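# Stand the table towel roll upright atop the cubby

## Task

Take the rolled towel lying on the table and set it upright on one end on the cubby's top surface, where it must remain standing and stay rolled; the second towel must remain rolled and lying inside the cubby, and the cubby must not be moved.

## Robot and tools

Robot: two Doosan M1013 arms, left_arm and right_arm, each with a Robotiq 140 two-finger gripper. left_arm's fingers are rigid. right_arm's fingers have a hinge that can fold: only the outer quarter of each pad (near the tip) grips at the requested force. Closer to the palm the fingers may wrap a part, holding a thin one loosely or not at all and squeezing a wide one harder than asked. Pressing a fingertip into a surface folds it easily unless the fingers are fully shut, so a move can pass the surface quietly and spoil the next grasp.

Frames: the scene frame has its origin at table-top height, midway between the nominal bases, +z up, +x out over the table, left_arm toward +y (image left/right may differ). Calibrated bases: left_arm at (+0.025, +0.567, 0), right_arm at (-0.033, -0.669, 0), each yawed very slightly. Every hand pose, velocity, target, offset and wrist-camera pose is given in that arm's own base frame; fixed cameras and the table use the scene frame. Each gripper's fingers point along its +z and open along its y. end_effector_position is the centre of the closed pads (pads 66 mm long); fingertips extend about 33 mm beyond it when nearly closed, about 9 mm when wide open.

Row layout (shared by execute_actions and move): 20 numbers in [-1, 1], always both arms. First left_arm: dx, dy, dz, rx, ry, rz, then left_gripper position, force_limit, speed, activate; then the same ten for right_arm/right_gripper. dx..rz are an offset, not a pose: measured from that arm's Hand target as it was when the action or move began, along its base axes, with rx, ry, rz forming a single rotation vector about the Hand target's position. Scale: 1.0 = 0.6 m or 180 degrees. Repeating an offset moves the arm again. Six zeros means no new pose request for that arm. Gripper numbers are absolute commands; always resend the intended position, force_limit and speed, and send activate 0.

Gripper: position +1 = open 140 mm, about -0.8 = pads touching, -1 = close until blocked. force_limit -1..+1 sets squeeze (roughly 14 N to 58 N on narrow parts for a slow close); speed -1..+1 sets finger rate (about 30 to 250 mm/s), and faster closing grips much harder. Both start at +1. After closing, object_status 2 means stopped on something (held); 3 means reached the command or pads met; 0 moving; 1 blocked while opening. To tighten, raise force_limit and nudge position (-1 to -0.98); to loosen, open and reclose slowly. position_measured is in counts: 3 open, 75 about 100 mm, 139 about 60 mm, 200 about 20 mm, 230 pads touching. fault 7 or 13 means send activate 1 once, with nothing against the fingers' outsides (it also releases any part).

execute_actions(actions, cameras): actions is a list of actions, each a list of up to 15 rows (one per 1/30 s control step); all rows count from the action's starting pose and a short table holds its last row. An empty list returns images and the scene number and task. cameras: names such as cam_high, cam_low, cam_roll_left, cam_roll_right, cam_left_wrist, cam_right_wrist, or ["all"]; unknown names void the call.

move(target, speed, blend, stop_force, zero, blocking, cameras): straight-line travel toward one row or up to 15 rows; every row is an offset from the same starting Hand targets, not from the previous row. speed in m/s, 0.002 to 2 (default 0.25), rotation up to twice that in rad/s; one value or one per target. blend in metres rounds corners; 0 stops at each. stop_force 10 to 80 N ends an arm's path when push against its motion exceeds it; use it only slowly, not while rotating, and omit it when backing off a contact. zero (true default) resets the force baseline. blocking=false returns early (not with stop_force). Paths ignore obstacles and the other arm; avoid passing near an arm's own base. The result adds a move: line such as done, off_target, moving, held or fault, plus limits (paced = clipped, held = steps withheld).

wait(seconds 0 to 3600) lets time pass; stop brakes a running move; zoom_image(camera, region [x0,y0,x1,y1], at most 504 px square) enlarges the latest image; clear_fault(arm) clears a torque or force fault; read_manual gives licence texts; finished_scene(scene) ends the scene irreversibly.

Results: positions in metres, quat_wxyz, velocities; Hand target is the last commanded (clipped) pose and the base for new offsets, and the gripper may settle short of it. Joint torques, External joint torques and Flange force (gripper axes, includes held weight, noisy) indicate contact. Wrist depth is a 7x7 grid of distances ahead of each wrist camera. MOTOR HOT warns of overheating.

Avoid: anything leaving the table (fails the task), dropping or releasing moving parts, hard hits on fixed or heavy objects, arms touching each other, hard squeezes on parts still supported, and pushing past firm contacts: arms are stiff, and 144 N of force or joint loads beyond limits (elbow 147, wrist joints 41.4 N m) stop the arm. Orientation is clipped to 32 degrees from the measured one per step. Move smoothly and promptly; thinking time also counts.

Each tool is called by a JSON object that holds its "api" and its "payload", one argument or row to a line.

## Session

{"api": "execute_actions", "payload": {
  "actions": []
}}

Scene clock: 0.00 s.
left_arm: end_effector_position=(+0.7435, -0.3215, +0.2286) position_measured=3 object_status=3 fault=0 end_effector_quat_wxyz=(-0.517, -0.336, +0.782, -0.088) | right_arm: end_effector_position=(+0.8428, +0.5535, +0.3380) position_measured=3 object_status=3 fault=0 end_effector_quat_wxyz=(-0.036, +0.759, -0.624, +0.180)
Joint positions: left_arm=[-0.194 0.871 1.017 -0.78 2.061 3.63] | right_arm=[0.656 0.696 0.839 -0.338 1.456 3.617]
Joint velocities: within noise
Joint torques (N m): no reading
External joint torques (N m): no reading
Flange force (N): no reading
Wrist depth (mm): cam_left_wrist=[636 661 490 948 944 1913 1351 / 524 549 427 711 835 897 1404 / 437 463 - 550 614 684 772 / 388 138 426 462 499 504 616 / 99 329 372 397 422 426 102 / 284 308 328 343 368 392 106 / - 277 291 305 325 343 357] | cam_right_wrist=[1281 1398 1318 1260 444 416 396 / 1460 1441 1349 1281 447 423 402 / 1441 1478 1373 1318 451 427 405 / 1580 144 1398 1325 461 438 355 / - 1488 1424 1341 468 445 114 / 1624 1558 1432 504 475 446 313 / 1696 1548 1497 507 477 453 432]
Hand target: left_arm +0.7435, -0.3215, +0.2286; -0.517, -0.336, +0.782, -0.088 | right_arm +0.8428, +0.5535, +0.3380; -0.036, +0.759, -0.624, +0.180
Tool commands: left_gripper/position=+1.0 left_gripper/force_limit=+1.0 left_gripper/speed=+1.0 left_gripper/activate=+0.0 right_gripper/position=+1.0 right_gripper/force_limit=+1.0 right_gripper/speed=+1.0 right_gripper/activate=+0.0
camera_calibration:
cam_left_wrist: T_world_to_cam=[[-0.61732, 0.75622, 0.21689, 0.66178], [0.47298, 0.57706, -0.6658, -0.0124], [-0.62865, -0.30843, -0.71391, 0.67232]] pos_world=[0.83705, -0.28594, 0.32818]
cam_right_wrist: T_world_to_cam=[[-0.93552, -0.23855, -0.26056, 1.01257], [-0.26544, 0.96137, 0.0729, -0.32657], [0.23311, 0.13736, -0.9627, 0.19573]] pos_world=[0.81497, 0.52862, 0.47607]

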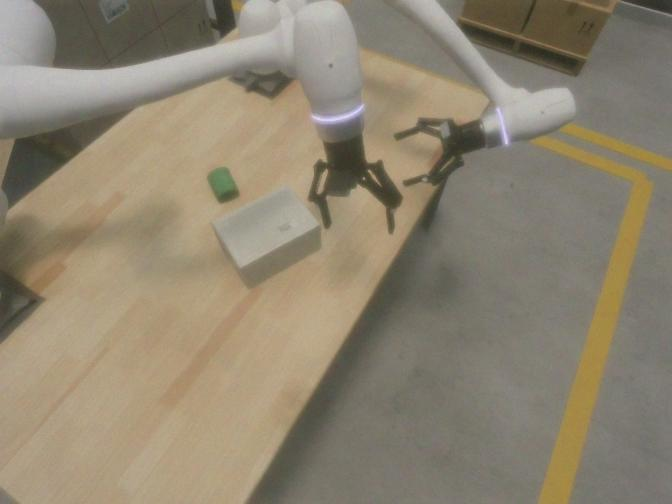

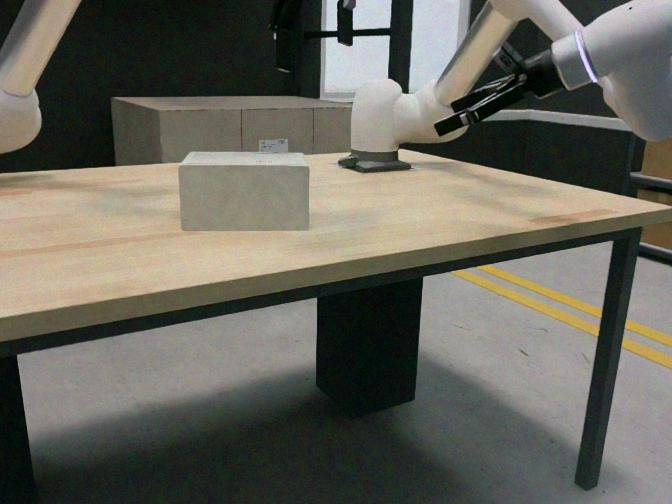

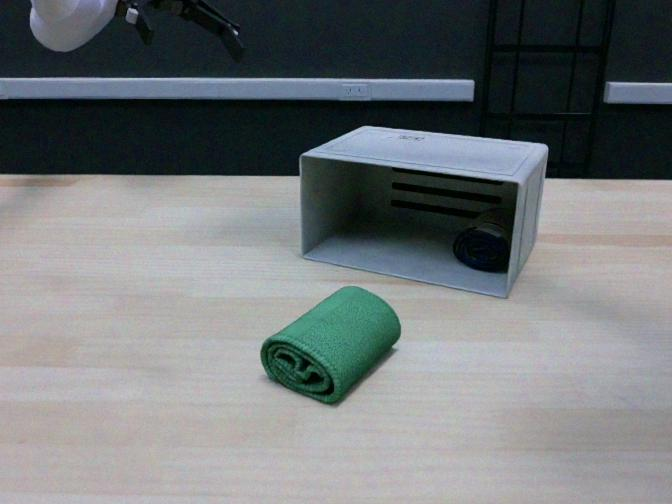

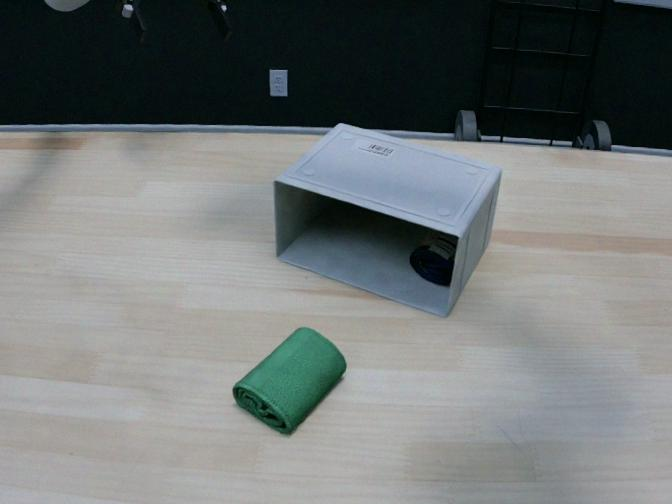

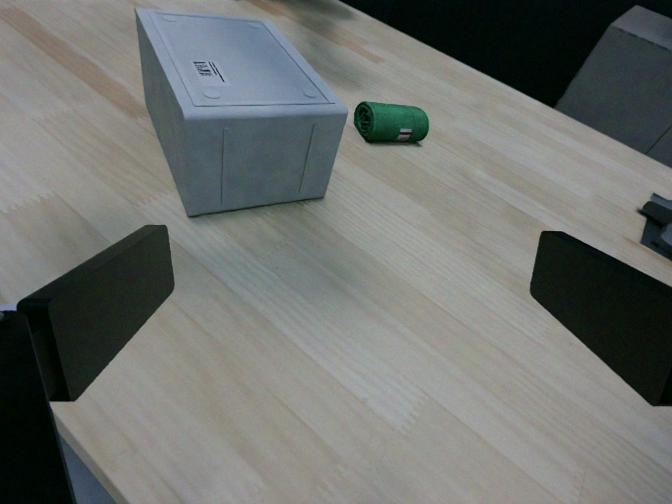

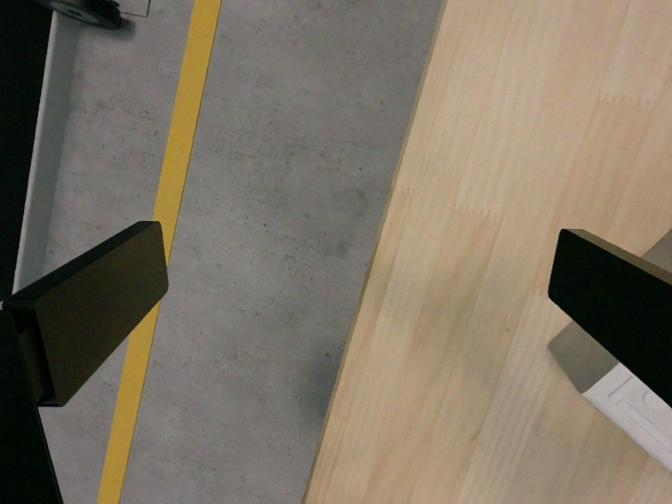

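{"api": "move", "payload": {
  "target": [0,0,0.15,0,0,0,1,-1,-1,0,-0.32,-0.92,0.05,0,0,-0.185,1,1,1,0],
  "speed": 0.5
}}

{"api": "move", "payload": {
  "target": [
    [-0.43,-0.19,0,0.195,-0.027,0.242,1,-1,-1,0,0,0,0,0,0,0,1,1,1,0],
    [-0.866,-0.383,-0.08,0.39,-0.054,0.484,1,-1,-1,0,0,0,0,0,0,0,1,1,1,0]
  ],
  "speed": 0.5,
  "blend": [0.1,0],
  "cameras": ["cam_left_wrist","cam_high"]
}}

Scene clock: 20.33 s.
left_arm: end_effector_position=(+0.7435, -0.3215, +0.3186) position_measured=3 object_status=3 fault=0 end_effector_quat_wxyz=(-0.517, -0.336, +0.782, -0.088) | right_arm: end_effector_position=(+0.6508, +0.0016, +0.3680) position_measured=3 object_status=3 fault=0 end_effector_quat_wxyz=(-0.017, -0.548, +0.816, -0.183)
Joint positions: left_arm=[-0.194 0.827 0.932 -0.835 2.15 3.521] | right_arm=[0.121 0.082 1.655 -0.358 1.282 3.732]
Joint torques (N m): left_arm=[-0.19 -116.12 -34.38 1.25 1.56 0.15] | right_arm=[3.19 -51.03 -41.39 2.67 0.14 -0.24]
External joint torques (N m): left_arm=[-0.32 1.56 -4.38 -0.12 -0.17 -0.14] | right_arm=[-3.2 0.13 -0.8 0.43 -0.41 0.23]
Flange force (N): left_arm=[1.0 -13.3 -14.3] | right_arm=[3.6 -3.7 1.6]
Wrist depth (mm): cam_left_wrist=[825 912 1006 1132 - - 1451 / 657 676 542 905 970 - 1377 / 550 575 486 669 789 868 1451 / 490 138 535 588 630 620 700 / 99 410 468 503 529 543 102 / 361 390 411 438 465 496 106 / - 352 370 387 409 434 452] | cam_right_wrist=[1569 1450 1381 507 472 445 421 / 1558 1460 536 510 475 449 429 / 1636 1488 546 512 483 455 431 / 1613 144 1415 517 484 466 425 / - 1488 1432 528 495 474 114 / 1671 1601 1497 536 501 473 456 / 1613 1647 1469 540 508 479 459]
Hand target: left_arm +0.7435, -0.3215, +0.3186; -0.517, -0.336, +0.782, -0.088 | right_arm +0.6508, +0.0015, +0.3680; -0.017, -0.548, +0.816, -0.183
Off the commanded pose: left_arm 0.000 m, 0 deg | right_arm 0.000 m, 0 deg.
move: done

Scene clock: 22.93 s.
left_arm: end_effector_position=(+0.2239, -0.5513, +0.2706) position_measured=3 object_status=3 fault=0 end_effector_quat_wxyz=(+0.001, +0.953, -0.302, +0.000) | right_arm: end_effector_position=(+0.6508, +0.0015, +0.3680) position_measured=3 object_status=3 fault=0 end_effector_quat_wxyz=(-0.017, -0.548, +0.816, -0.183)
Joint positions: left_arm=[-1.242 0.096 1.777 -0.001 1.266 0.943] | right_arm=[0.121 0.082 1.655 -0.358 1.282 3.732]
Joint torques (N m): left_arm=[0.88 -51.54 -35.28 4.22 0.02 0.1] | right_arm=[2.19 -50.59 -41.45 2.69 0.16 -0.24]
External joint torques (N m): left_arm=[-0.72 0.88 -4.97 -0.07 -0.07 -0.1] | right_arm=[-2.13 0.04 -0.69 0.4 -0.44 0.22]
Flange force (N): left_arm=[7.7 6.6 -6.0] | right_arm=[2.3 -2.6 1.1]
Wrist depth (mm): cam_left_wrist=[352 353 354 354 354 357 357 / 372 377 377 362 375 375 377 / 397 397 395 355 402 395 397 / 412 138 423 423 426 413 412 / 99 437 452 454 450 455 102 / 486 487 485 485 487 484 106 / 505 512 526 522 535 530 -] | cam_right_wrist=[1580 1424 1389 506 471 443 423 / 1580 1460 535 509 475 449 425 / 1636 1507 543 512 483 457 433 / 1613 144 1415 521 488 460 425 / - 1497 1497 529 496 473 115 / 1647 1580 1469 534 502 475 450 / 1659 1601 1478 544 511 480 458]
Hand target: left_arm +0.2239, -0.5513, +0.2706; +0.001, +0.953, -0.302, +0.000 | right_arm +0.6508, +0.0015, +0.3680; -0.017, -0.548, +0.816, -0.183
Off the commanded pose: left_arm 0.000 m, 0 deg | right_arm 0.000 m, 0 deg.
move: done
cam_left_wrist: T_world_to_cam=[[-0.56984, -0.82175, 0.00271, -0.31701], [-0.7739, 0.53776, 0.33451, 0.38072], [-0.27634, 0.18852, -0.94239, 0.5617]] pos_world=[0.26921, -0.57113, 0.40284]
Images, in order (width x height): cam_high 672x504, cam_left_wrist 672x504.

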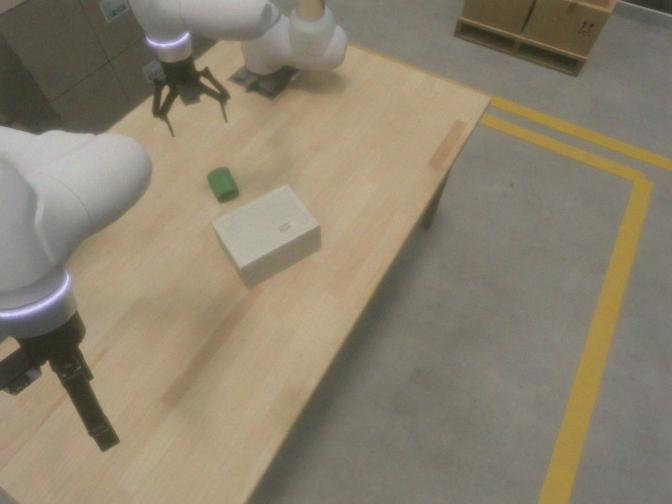

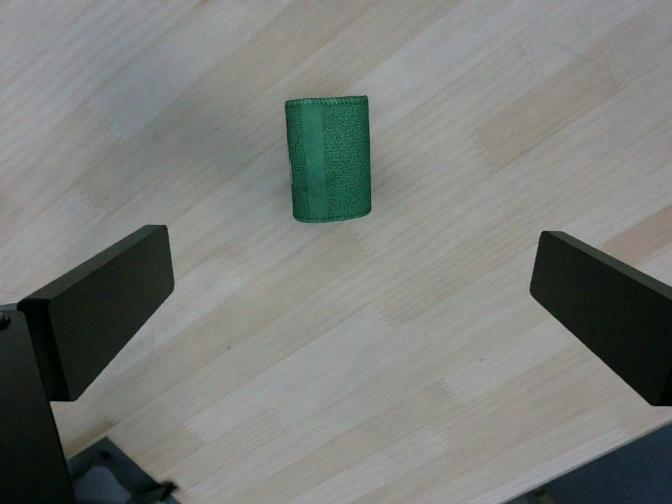

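{"api": "move", "payload": {
  "target": [
    [0.053,-0.0073,-0.379,0,0,0,1,-1,-1,0,0,0,0,0,0,0,1,1,1,0],
    [0.053,-0.0073,-0.379,0,0,0,-1,-0.7,-1,0,0,0,0,0,0,0,1,1,1,0],
    [0.053,-0.0073,-0.05,0,0,0,-1,-0.7,-1,0,0,0,0,0,0,0,1,1,1,0]
  ],
  "cameras": ["cam_left_wrist","cam_roll_left","cam_roll_right","cam_low"]
}}

Scene clock: 44.63 s.
left_arm: end_effector_position=(+0.2557, -0.5557, +0.2406) position_measured=170 object_status=2 fault=0 end_effector_quat_wxyz=(+0.001, +0.953, -0.302, +0.000) | right_arm: end_effector_position=(+0.6508, +0.0015, +0.3680) position_measured=3 object_status=3 fault=0 end_effector_quat_wxyz=(-0.017, -0.548, +0.816, -0.183)
Joint positions: left_arm=[-1.195 0.139 1.786 -0.001 1.215 0.99] | right_arm=[0.121 0.082 1.655 -0.358 1.282 3.732]
Joint torques (N m): left_arm=[-0.41 -55.1 -35.2 4.13 0 0.14] | right_arm=[2.37 -50.47 -41.38 2.7 0.17 -0.29]
External joint torques (N m): left_arm=[0.24 2.01 -4.03 -0.09 -0.05 -0.14] | right_arm=[-2.45 -0.45 -0.82 0.39 -0.43 0.28]
Flange force (N): left_arm=[9.1 5.1 -3.8] | right_arm=[3.1 -2.4 0.9]
Wrist depth (mm): cam_left_wrist=[325 330 328 329 330 330 330 / 344 343 344 347 346 346 352 / 367 364 367 123 368 369 373 / 392 387 381 125 132 395 391 / 407 80 93 - 113 93 409 / - 70 57 152 - - - / - 66 - 487 - - -] | cam_right_wrist=[1558 1441 1365 505 469 444 420 / 1601 1469 535 506 474 447 426 / 1659 1497 543 510 480 458 433 / 1624 144 1432 522 487 466 426 / - 1478 1469 530 498 474 115 / 1683 1580 1460 535 502 474 454 / 1683 1601 1488 544 512 482 456]
Hand target: left_arm +0.2557, -0.5557, +0.2406; +0.001, +0.953, -0.302, +0.000 | right_arm +0.6508, +0.0015, +0.3680; -0.017, -0.548, +0.816, -0.183
Off the commanded pose: left_arm 0.000 m, 0 deg | right_arm 0.000 m, 0 deg.
move: done
cam_left_wrist: T_world_to_cam=[[-0.56995, -0.82168, 0.00252, -0.30228], [-0.77385, 0.53779, 0.33457, 0.41774], [-0.27626, 0.18874, -0.94237, 0.54304]] pos_world=[0.30101, -0.57553, 0.37274]
Images, in order (width x height): cam_low 672x504, cam_roll_left 672x504, cam_roll_right 672x504, cam_left_wrist 672x504.

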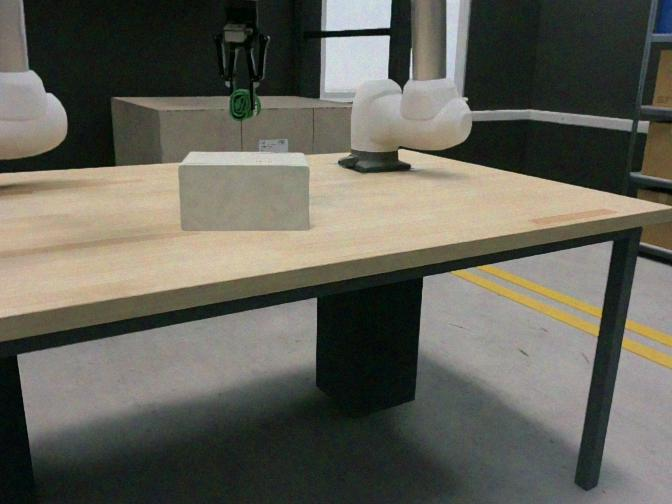

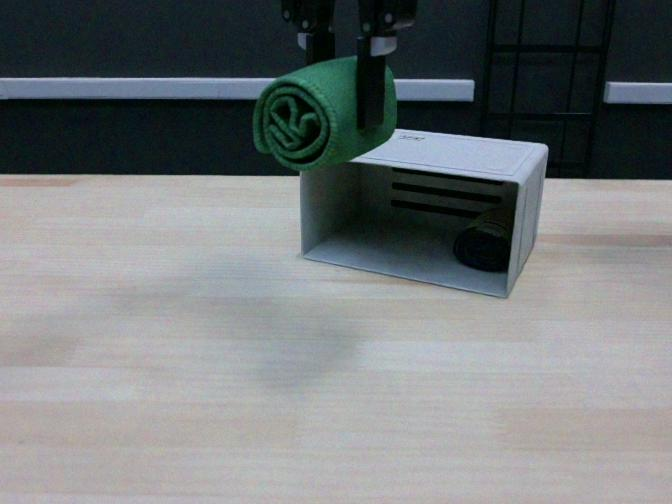

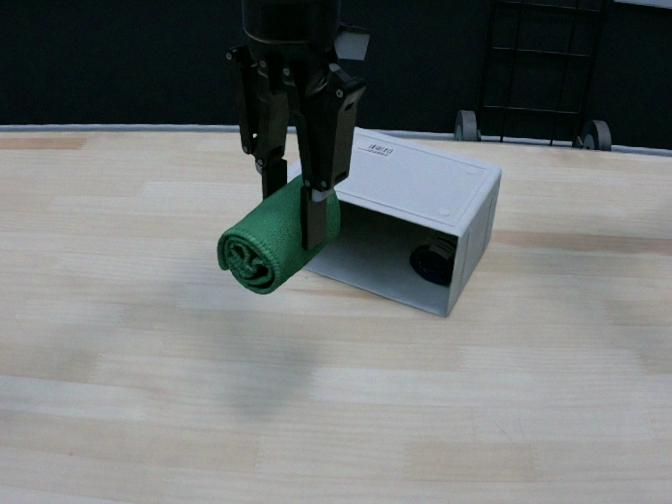

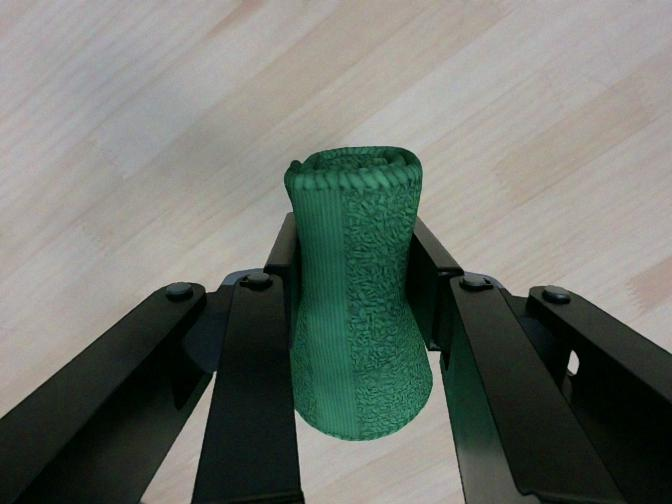

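{"api": "move", "payload": {
  "target": [
    [0.404,-0.173,0.12,-0.288,-0.4085,0,-1,-0.7,-1,0,0,0,0,0,0,0,1,1,1,0],
    [0.404,-0.173,-0.03,-0.288,-0.4085,0,-1,-0.7,-1,0,0,0,0,0,0,0,1,1,1,0]
  ],
  "speed": [0.3,0.15],
  "cameras": ["cam_left_wrist","cam_roll_left","cam_roll_right","cam_low","cam_high"]
}}

Scene clock: 53.67 s.
left_arm: end_effector_position=(+0.4981, -0.6595, +0.2227) position_measured=170 object_status=2 fault=0 end_effector_quat_wxyz=(+0.215, +0.674, -0.214, +0.674) | right_arm: end_effector_position=(+0.6508, +0.0015, +0.3680) position_measured=3 object_status=3 fault=0 end_effector_quat_wxyz=(-0.017, -0.548, +0.816, -0.183)
Joint positions: left_arm=[-1.186 0.428 2.228 2.515 1.167 -1.294] | right_arm=[0.121 0.082 1.655 -0.358 1.282 3.732]
Joint torques (N m): left_arm=[-0.1 -67.94 -20.58 -0.87 2.92 0.16] | right_arm=[2.35 -51.01 -41.43 2.75 0.19 -0.31]
External joint torques (N m): left_arm=[0.14 0.37 -3.61 -0.06 -0.24 -0.16] | right_arm=[-2.33 0.6 -0.58 0.34 -0.46 0.3]
Flange force (N): left_arm=[0.5 3.2 6.6] | right_arm=[2.0 -3.2 1.6]
Wrist depth (mm): cam_left_wrist=[1471 - 1404 - - - - / 1451 1544 1913 1802 - - - / 1404 1638 1930 131 160 2962 - / 1481 1787 118 - 120 714 786 / - 80 93 133 131 93 589 / - 70 57 - - 64 - / - 66 - 169 - - -] | cam_right_wrist=[1580 1469 1389 506 470 442 421 / 1590 1497 536 508 471 449 429 / 1647 1497 543 512 481 454 432 / 1601 143 1406 521 489 464 425 / - 1527 1424 527 495 475 115 / 1708 1548 1441 531 502 475 450 / 1636 1601 1478 541 510 483 458]
Hand target: left_arm +0.4981, -0.6595, +0.2226; +0.215, +0.674, -0.214, +0.674 | right_arm +0.6508, +0.0015, +0.3680; -0.017, -0.548, +0.816, -0.183
Off the commanded pose: left_arm 0.000 m, 0 deg | right_arm 0.000 m, 0 deg.
move: done
cam_left_wrist: T_world_to_cam=[[-0.5784, -0.81572, 0.00776, -0.24244], [-0.27755, 0.18783, -0.94217, 0.47346], [0.76709, -0.54711, -0.33504, -0.52747]] pos_world=[0.39579, -0.57528, 0.27124]
Images, in order (width x height): cam_high 672x504, cam_low 672x504, cam_roll_left 672x504, cam_roll_right 672x504, cam_left_wrist 672x504.

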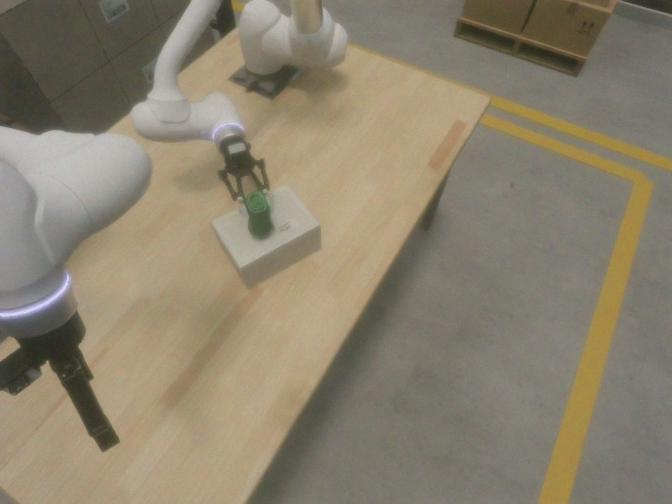

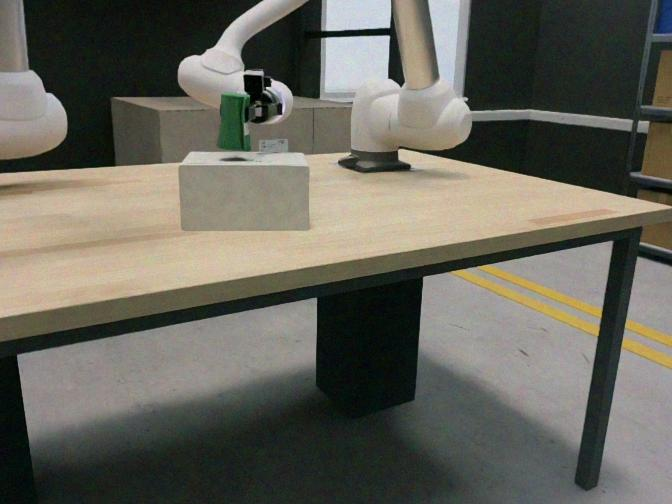

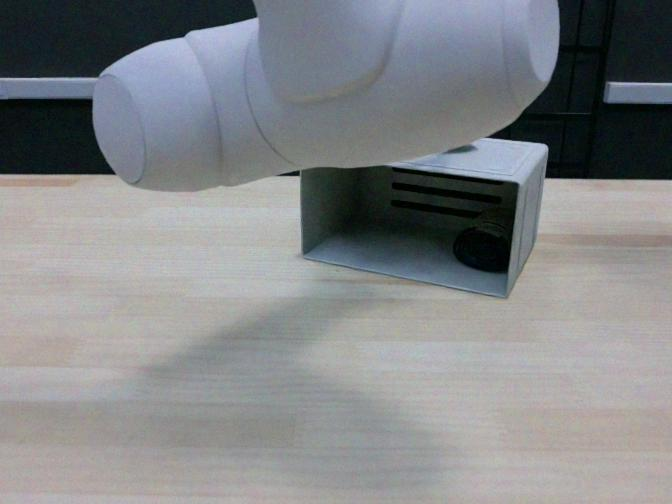

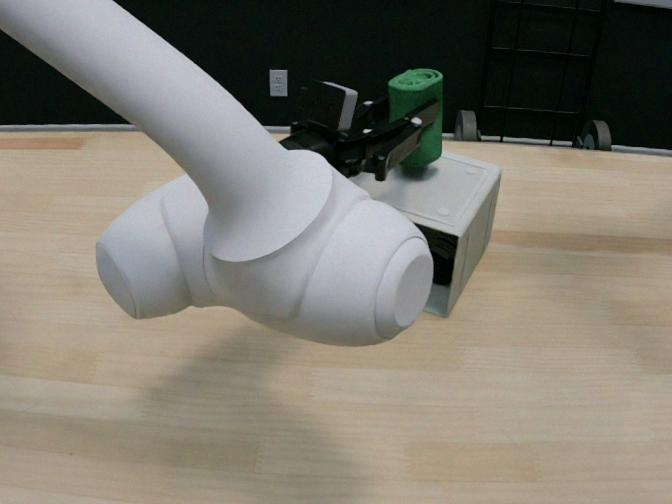

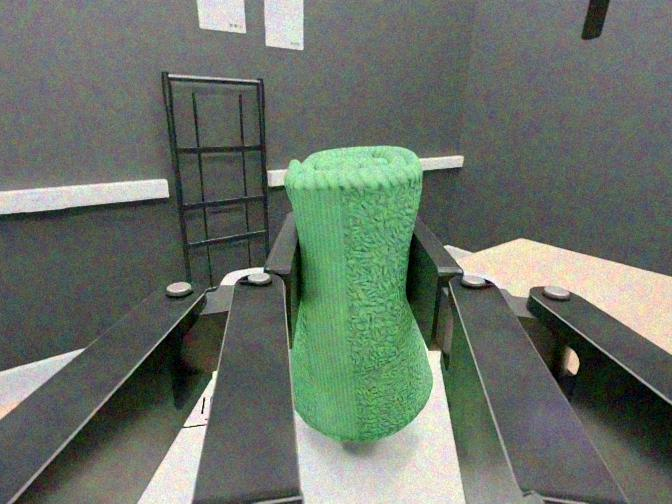

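{"api": "move", "payload": {
  "target": [0,0,-0.0267,0,0,0,-1,-0.7,-1,0,0,0,0,0,0,0,1,1,1,0],
  "speed": 0.03,
  "cameras": ["cam_low","cam_left_wrist"]
}}

{"api": "zoom_image", "payload": {
  "camera": "cam_low",
  "region": [180, 90, 300, 180]
}}

Scene clock: 61.50 s.
left_arm: end_effector_position=(+0.4981, -0.6595, +0.2066) position_measured=170 object_status=2 fault=0 end_effector_quat_wxyz=(+0.215, +0.674, -0.214, +0.674) | right_arm: end_effector_position=(+0.6508, +0.0015, +0.3680) position_measured=3 object_status=3 fault=0 end_effector_quat_wxyz=(-0.017, -0.548, +0.816, -0.183)
Joint positions: left_arm=[-1.186 0.457 2.231 2.523 1.193 -1.314] | right_arm=[0.121 0.082 1.655 -0.358 1.282 3.732]
Joint torques (N m): left_arm=[-0.4 -69.39 -19.02 -0.78 2.77 0.1] | right_arm=[2.2 -51.26 -41.51 2.67 0.19 -0.25]
External joint torques (N m): left_arm=[0.26 0.58 -3.96 -0.08 -0.08 -0.1] | right_arm=[-2.29 0.75 -0.61 0.42 -0.46 0.24]
Flange force (N): left_arm=[-0.2 3.5 7.3] | right_arm=[1.9 -3.4 1.6]
Wrist depth (mm): cam_left_wrist=[- 1555 1386 2002 - - - / 1404 - 2252 - - - - / 1471 1758 1880 122 158 - 2141 / 1533 1702 110 125 131 778 730 / - 80 93 131 131 94 565 / - 70 57 151 - 65 - / - 66 - 151 - - -] | cam_right_wrist=[1558 1441 1381 505 474 442 420 / 1569 1488 539 506 475 449 427 / 1613 1527 548 514 481 458 433 / 1590 143 1424 523 488 472 426 / - 1497 1432 528 501 471 114 / 1613 1601 1497 534 501 473 453 / 1659 1613 1527 546 508 476 458]
Hand target: left_arm +0.4981, -0.6595, +0.2066; +0.215, +0.674, -0.214, +0.674 | right_arm +0.6508, +0.0015, +0.3680; -0.017, -0.548, +0.816, -0.183
Off the commanded pose: left_arm 0.000 m, 0 deg | right_arm 0.000 m, 0 deg.
move: done
cam_left_wrist: T_world_to_cam=[[-0.57835, -0.81575, 0.00775, -0.24235], [-0.27753, 0.18782, -0.94218, 0.45828], [0.76713, -0.54706, -0.33502, -0.53286]] pos_world=[0.39579, -0.57528, 0.25514]

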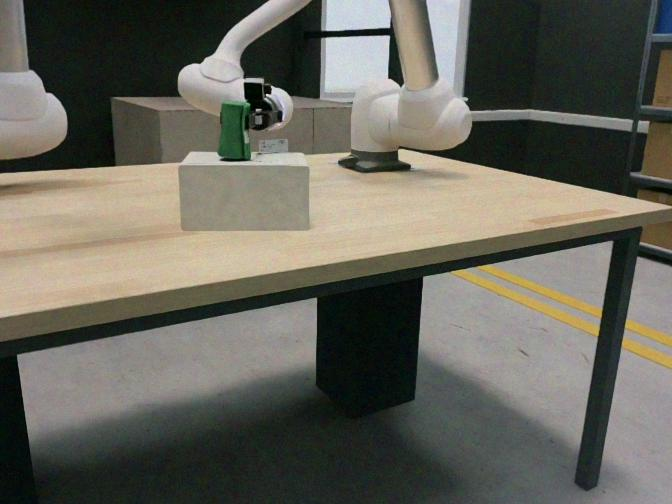

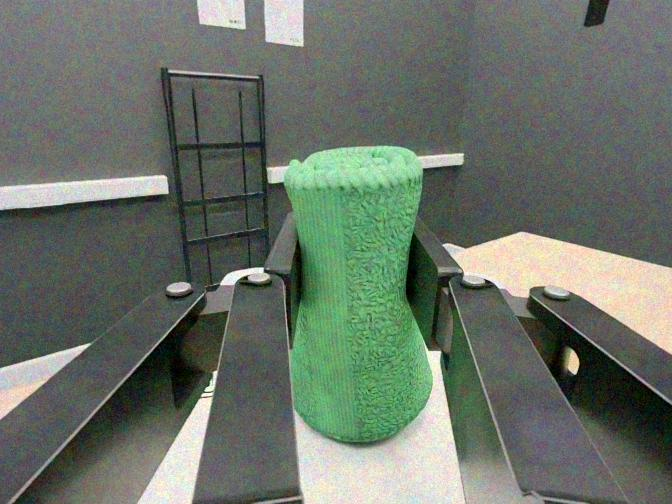

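Scaled by 4.200.

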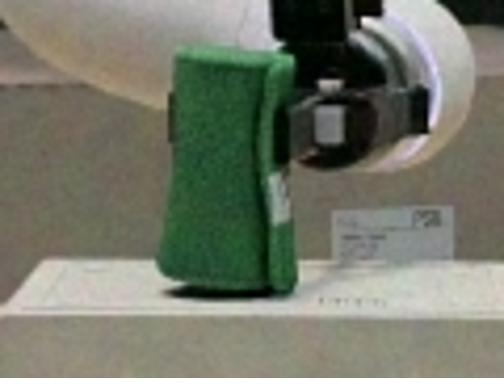

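{"api": "move", "payload": {
  "target": [
    [0,0,-0.0067,0,0,0,-1,-0.7,-1,0,0,0,0,0,0,0,1,1,1,0],
    [0,0,-0.0067,0,0,0,0.4,-0.7,-1,0,0,0,0,0,0,0,1,1,1,0]
  ],
  "speed": 0.01,
  "cameras": ["cam_low","cam_left_wrist","cam_high"]
}}

{"api": "zoom_image", "payload": {
  "camera": "cam_low",
  "region": [180, 90, 300, 180]
}}

Scene clock: 68.30 s.
left_arm: end_effector_position=(+0.4981, -0.6595, +0.2026) position_measured=78 object_status=0 fault=0 end_effector_quat_wxyz=(+0.215, +0.674, -0.214, +0.674) | right_arm: end_effector_position=(+0.6508, +0.0015, +0.3680) position_measured=3 object_status=3 fault=0 end_effector_quat_wxyz=(-0.017, -0.548, +0.816, -0.183)
Joint positions: left_arm=[-1.186 0.464 2.232 2.525 1.2 -1.319] | right_arm=[0.121 0.082 1.655 -0.358 1.282 3.732]
Joint torques (N m): left_arm=[-0.11 -69.79 -18.44 -0.87 2.72 0.12] | right_arm=[1.93 -50.73 -41.48 2.65 0.2 -0.25]
External joint torques (N m): left_arm=[0.32 0.26 -4.4 -0.03 -0.04 -0.12] | right_arm=[-2.06 0.26 -0.57 0.43 -0.47 0.24]
Flange force (N): left_arm=[0.2 3.6 7.9] | right_arm=[2.1 -2.6 1.4]
Wrist depth (mm): cam_left_wrist=[1461 1533 1716 - - - 2162 / 1413 1832 1802 - - - - / 1451 1544 - - 123 - - / - - 151 - 130 135 772 / - 80 158 142 154 115 89 / - 66 174 148 177 176 62 / - - 146 146 147 142 -] | cam_right_wrist=[1601 1460 1373 502 474 444 421 / 1613 1488 541 508 475 446 429 / 1613 1488 545 512 481 458 433 / 1613 134 556 518 487 466 429 / - 1478 1469 529 496 473 115 / 1671 1601 1460 535 502 474 453 / 1613 1636 1478 541 509 479 460]
Hand target: left_arm +0.4981, -0.6595, +0.2026; +0.215, +0.674, -0.214, +0.674 | right_arm +0.6508, +0.0015, +0.3680; -0.017, -0.548, +0.816, -0.183
Off the commanded pose: left_arm 0.000 m, 0 deg | right_arm 0.000 m, 0 deg.
move: done
cam_left_wrist: T_world_to_cam=[[-0.5783, -0.81579, 0.0077, -0.24235], [-0.2776, 0.1879, -0.94214, 0.45448], [0.76714, -0.54697, -0.33513, -0.53416]] pos_world=[0.39579, -0.57528, 0.25104]
Images, in order (width x height): cam_high 672x504, cam_low 672x504, cam_left_wrist 672x504.

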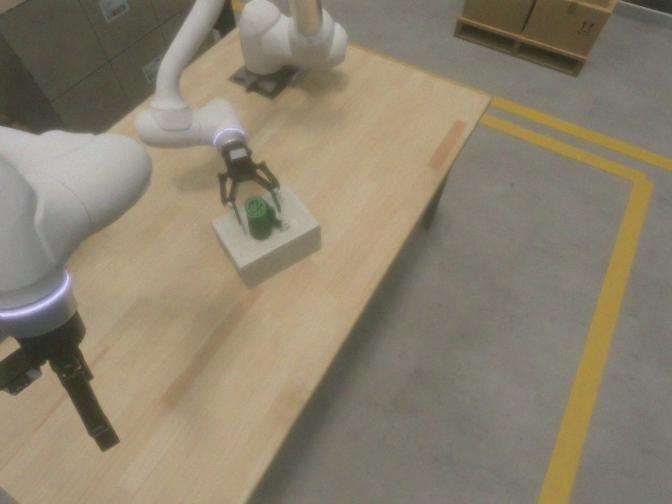

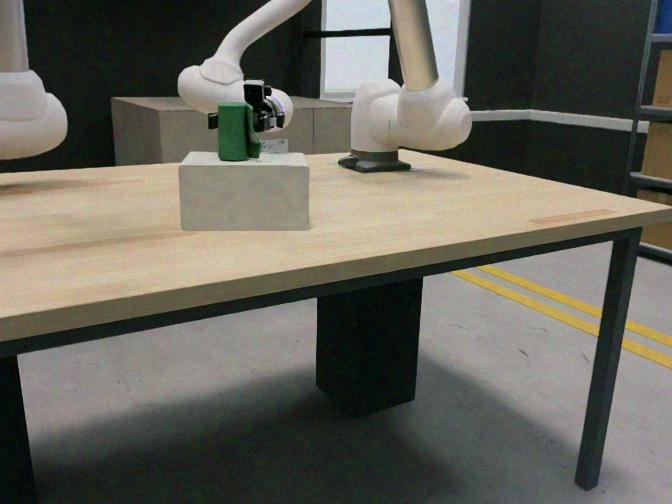

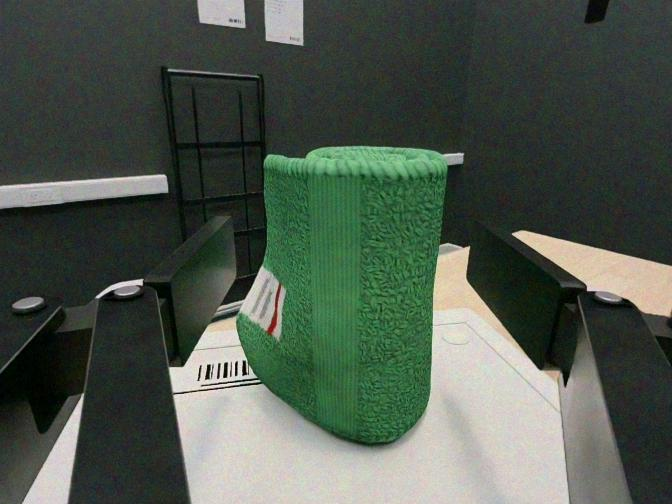

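Scaled by 4.200.

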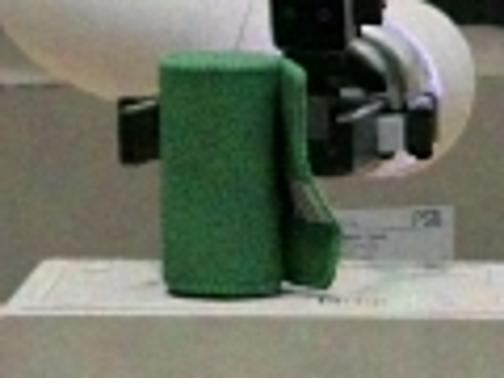

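{"api": "move", "payload": {
  "target": [
    [0,0,0,0,0,0,0.8,-0.7,-1,0,0,0,0,0,0,0,1,1,1,0],
    [-0.19,0.134,0,0,0,0,0.8,-0.7,-1,0,0,0,0,0,0,0,1,1,1,0],
    [-0.25,0.176,0.25,0,0,0,0.8,-0.7,-1,0,0,0,0,0,0,0,1,1,1,0]
  ],
  "speed": [0.1,0.1,0.25],
  "cameras": ["cam_low","cam_left_wrist","cam_high","cam_roll_right"]
}}

{"api": "zoom_image", "payload": {
  "camera": "cam_high",
  "region": [200, 160, 340, 290]
}}

{"api": "zoom_image", "payload": {
  "camera": "cam_low",
  "region": [180, 90, 300, 180]
}}

Scene clock: 77.00 s.
left_arm: end_effector_position=(+0.3481, -0.5539, +0.3525) position_measured=28 object_status=3 fault=0 end_effector_quat_wxyz=(+0.215, +0.674, -0.214, +0.674) | right_arm: end_effector_position=(+0.6508, +0.0015, +0.3680) position_measured=3 object_status=3 fault=0 end_effector_quat_wxyz=(-0.017, -0.548, +0.816, -0.183)
Joint positions: left_arm=[-1.455 -0.001 2.422 2.165 1.115 -0.993] | right_arm=[0.121 0.082 1.655 -0.358 1.282 3.732]
Joint torques (N m): left_arm=[-0.76 -33.27 -27.87 -0.19 2.3 0.09] | right_arm=[2.25 -50.78 -41.5 2.78 0.16 -0.31]
External joint torques (N m): left_arm=[0.71 1.56 -4.25 -0.06 -0.03 -0.09] | right_arm=[-2.3 0.08 -0.59 0.29 -0.44 0.3]
Flange force (N): left_arm=[0.7 5.1 8.3] | right_arm=[2.4 -2.5 1.3]
Wrist depth (mm): cam_left_wrist=[1471 1676 1966 2544 - 584 - / - 1880 1663 - - - 1966 / 1650 1913 1832 - - - - / 1491 134 - - 3544 136 114 / - 107 1948 371 801 693 97 / - 554 406 372 538 597 97 / - 466 319 335 415 476 -] | cam_right_wrist=[1548 1478 1357 506 470 447 422 / 1636 1478 536 504 476 451 427 / 1613 1507 543 512 483 453 431 / 1558 144 1441 521 488 465 423 / - 1527 1469 528 492 472 114 / 1624 1580 1488 534 507 472 453 / 1601 1647 1460 545 508 483 458]
Hand target: left_arm +0.3481, -0.5539, +0.3526; +0.215, +0.674, -0.214, +0.674 | right_arm +0.6508, +0.0015, +0.3680; -0.017, -0.548, +0.816, -0.183
Off the commanded pose: left_arm 0.000 m, 0 deg | right_arm 0.000 m, 0 deg.
move: done
cam_left_wrist: T_world_to_cam=[[-0.5783, -0.81579, 0.0077, -0.2441], [-0.2776, 0.1879, -0.94214, 0.53432], [0.76714, -0.54697, -0.33513, -0.31106]] pos_world=[0.24579, -0.46968, 0.40104]
Images, in order (width x height): cam_high 672x504, cam_low 672x504, cam_roll_right 672x504, cam_left_wrist 672x504.

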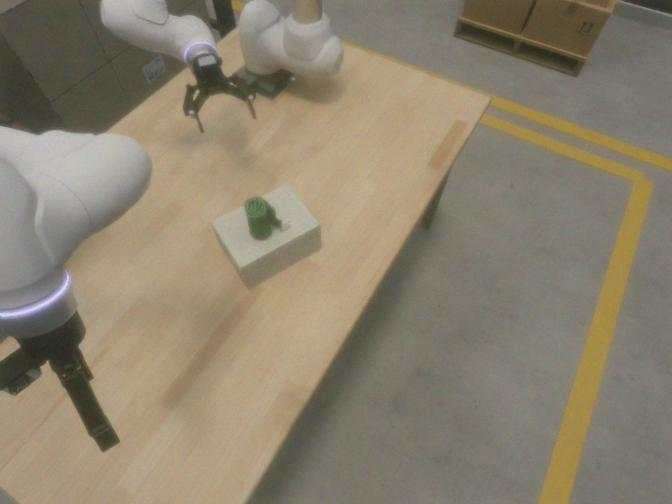

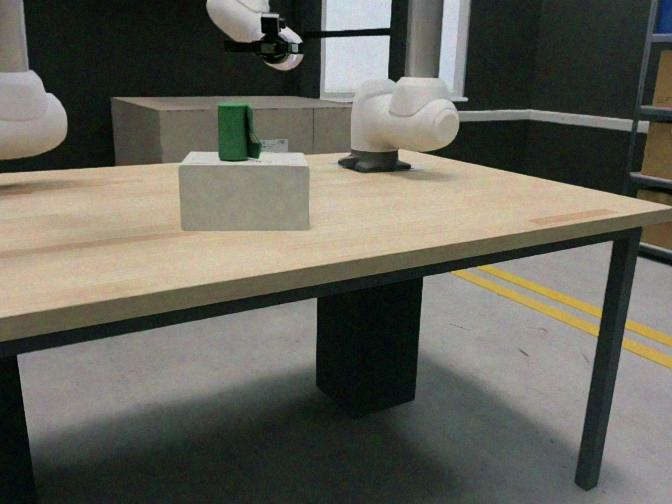

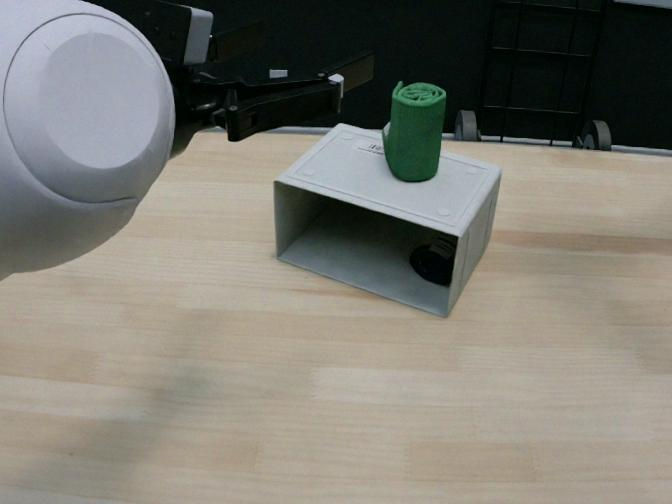

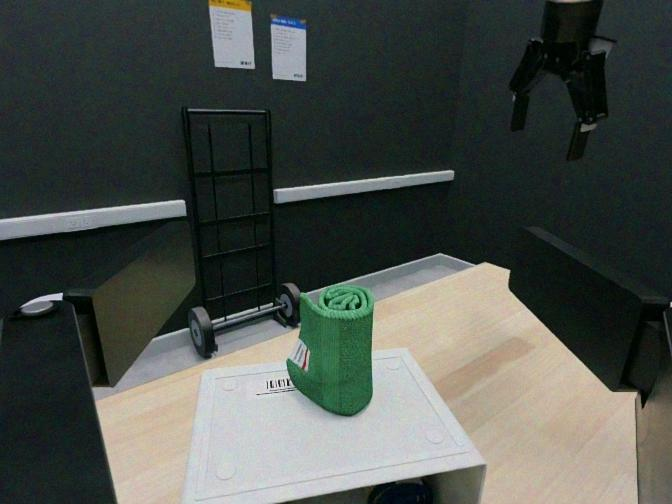

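Scaled by 3.600.

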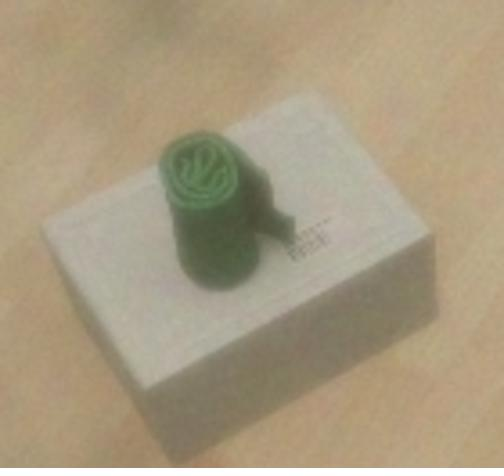

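Scaled by 4.200.

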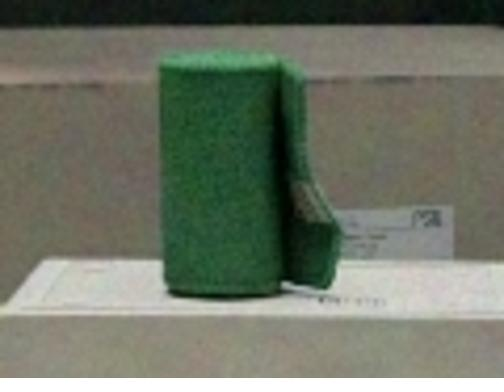

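Standing and rolled; small flap only.

{"api": "finished_scene", "payload": {
  "scene": 2
}}

The scene is finished: the task was done.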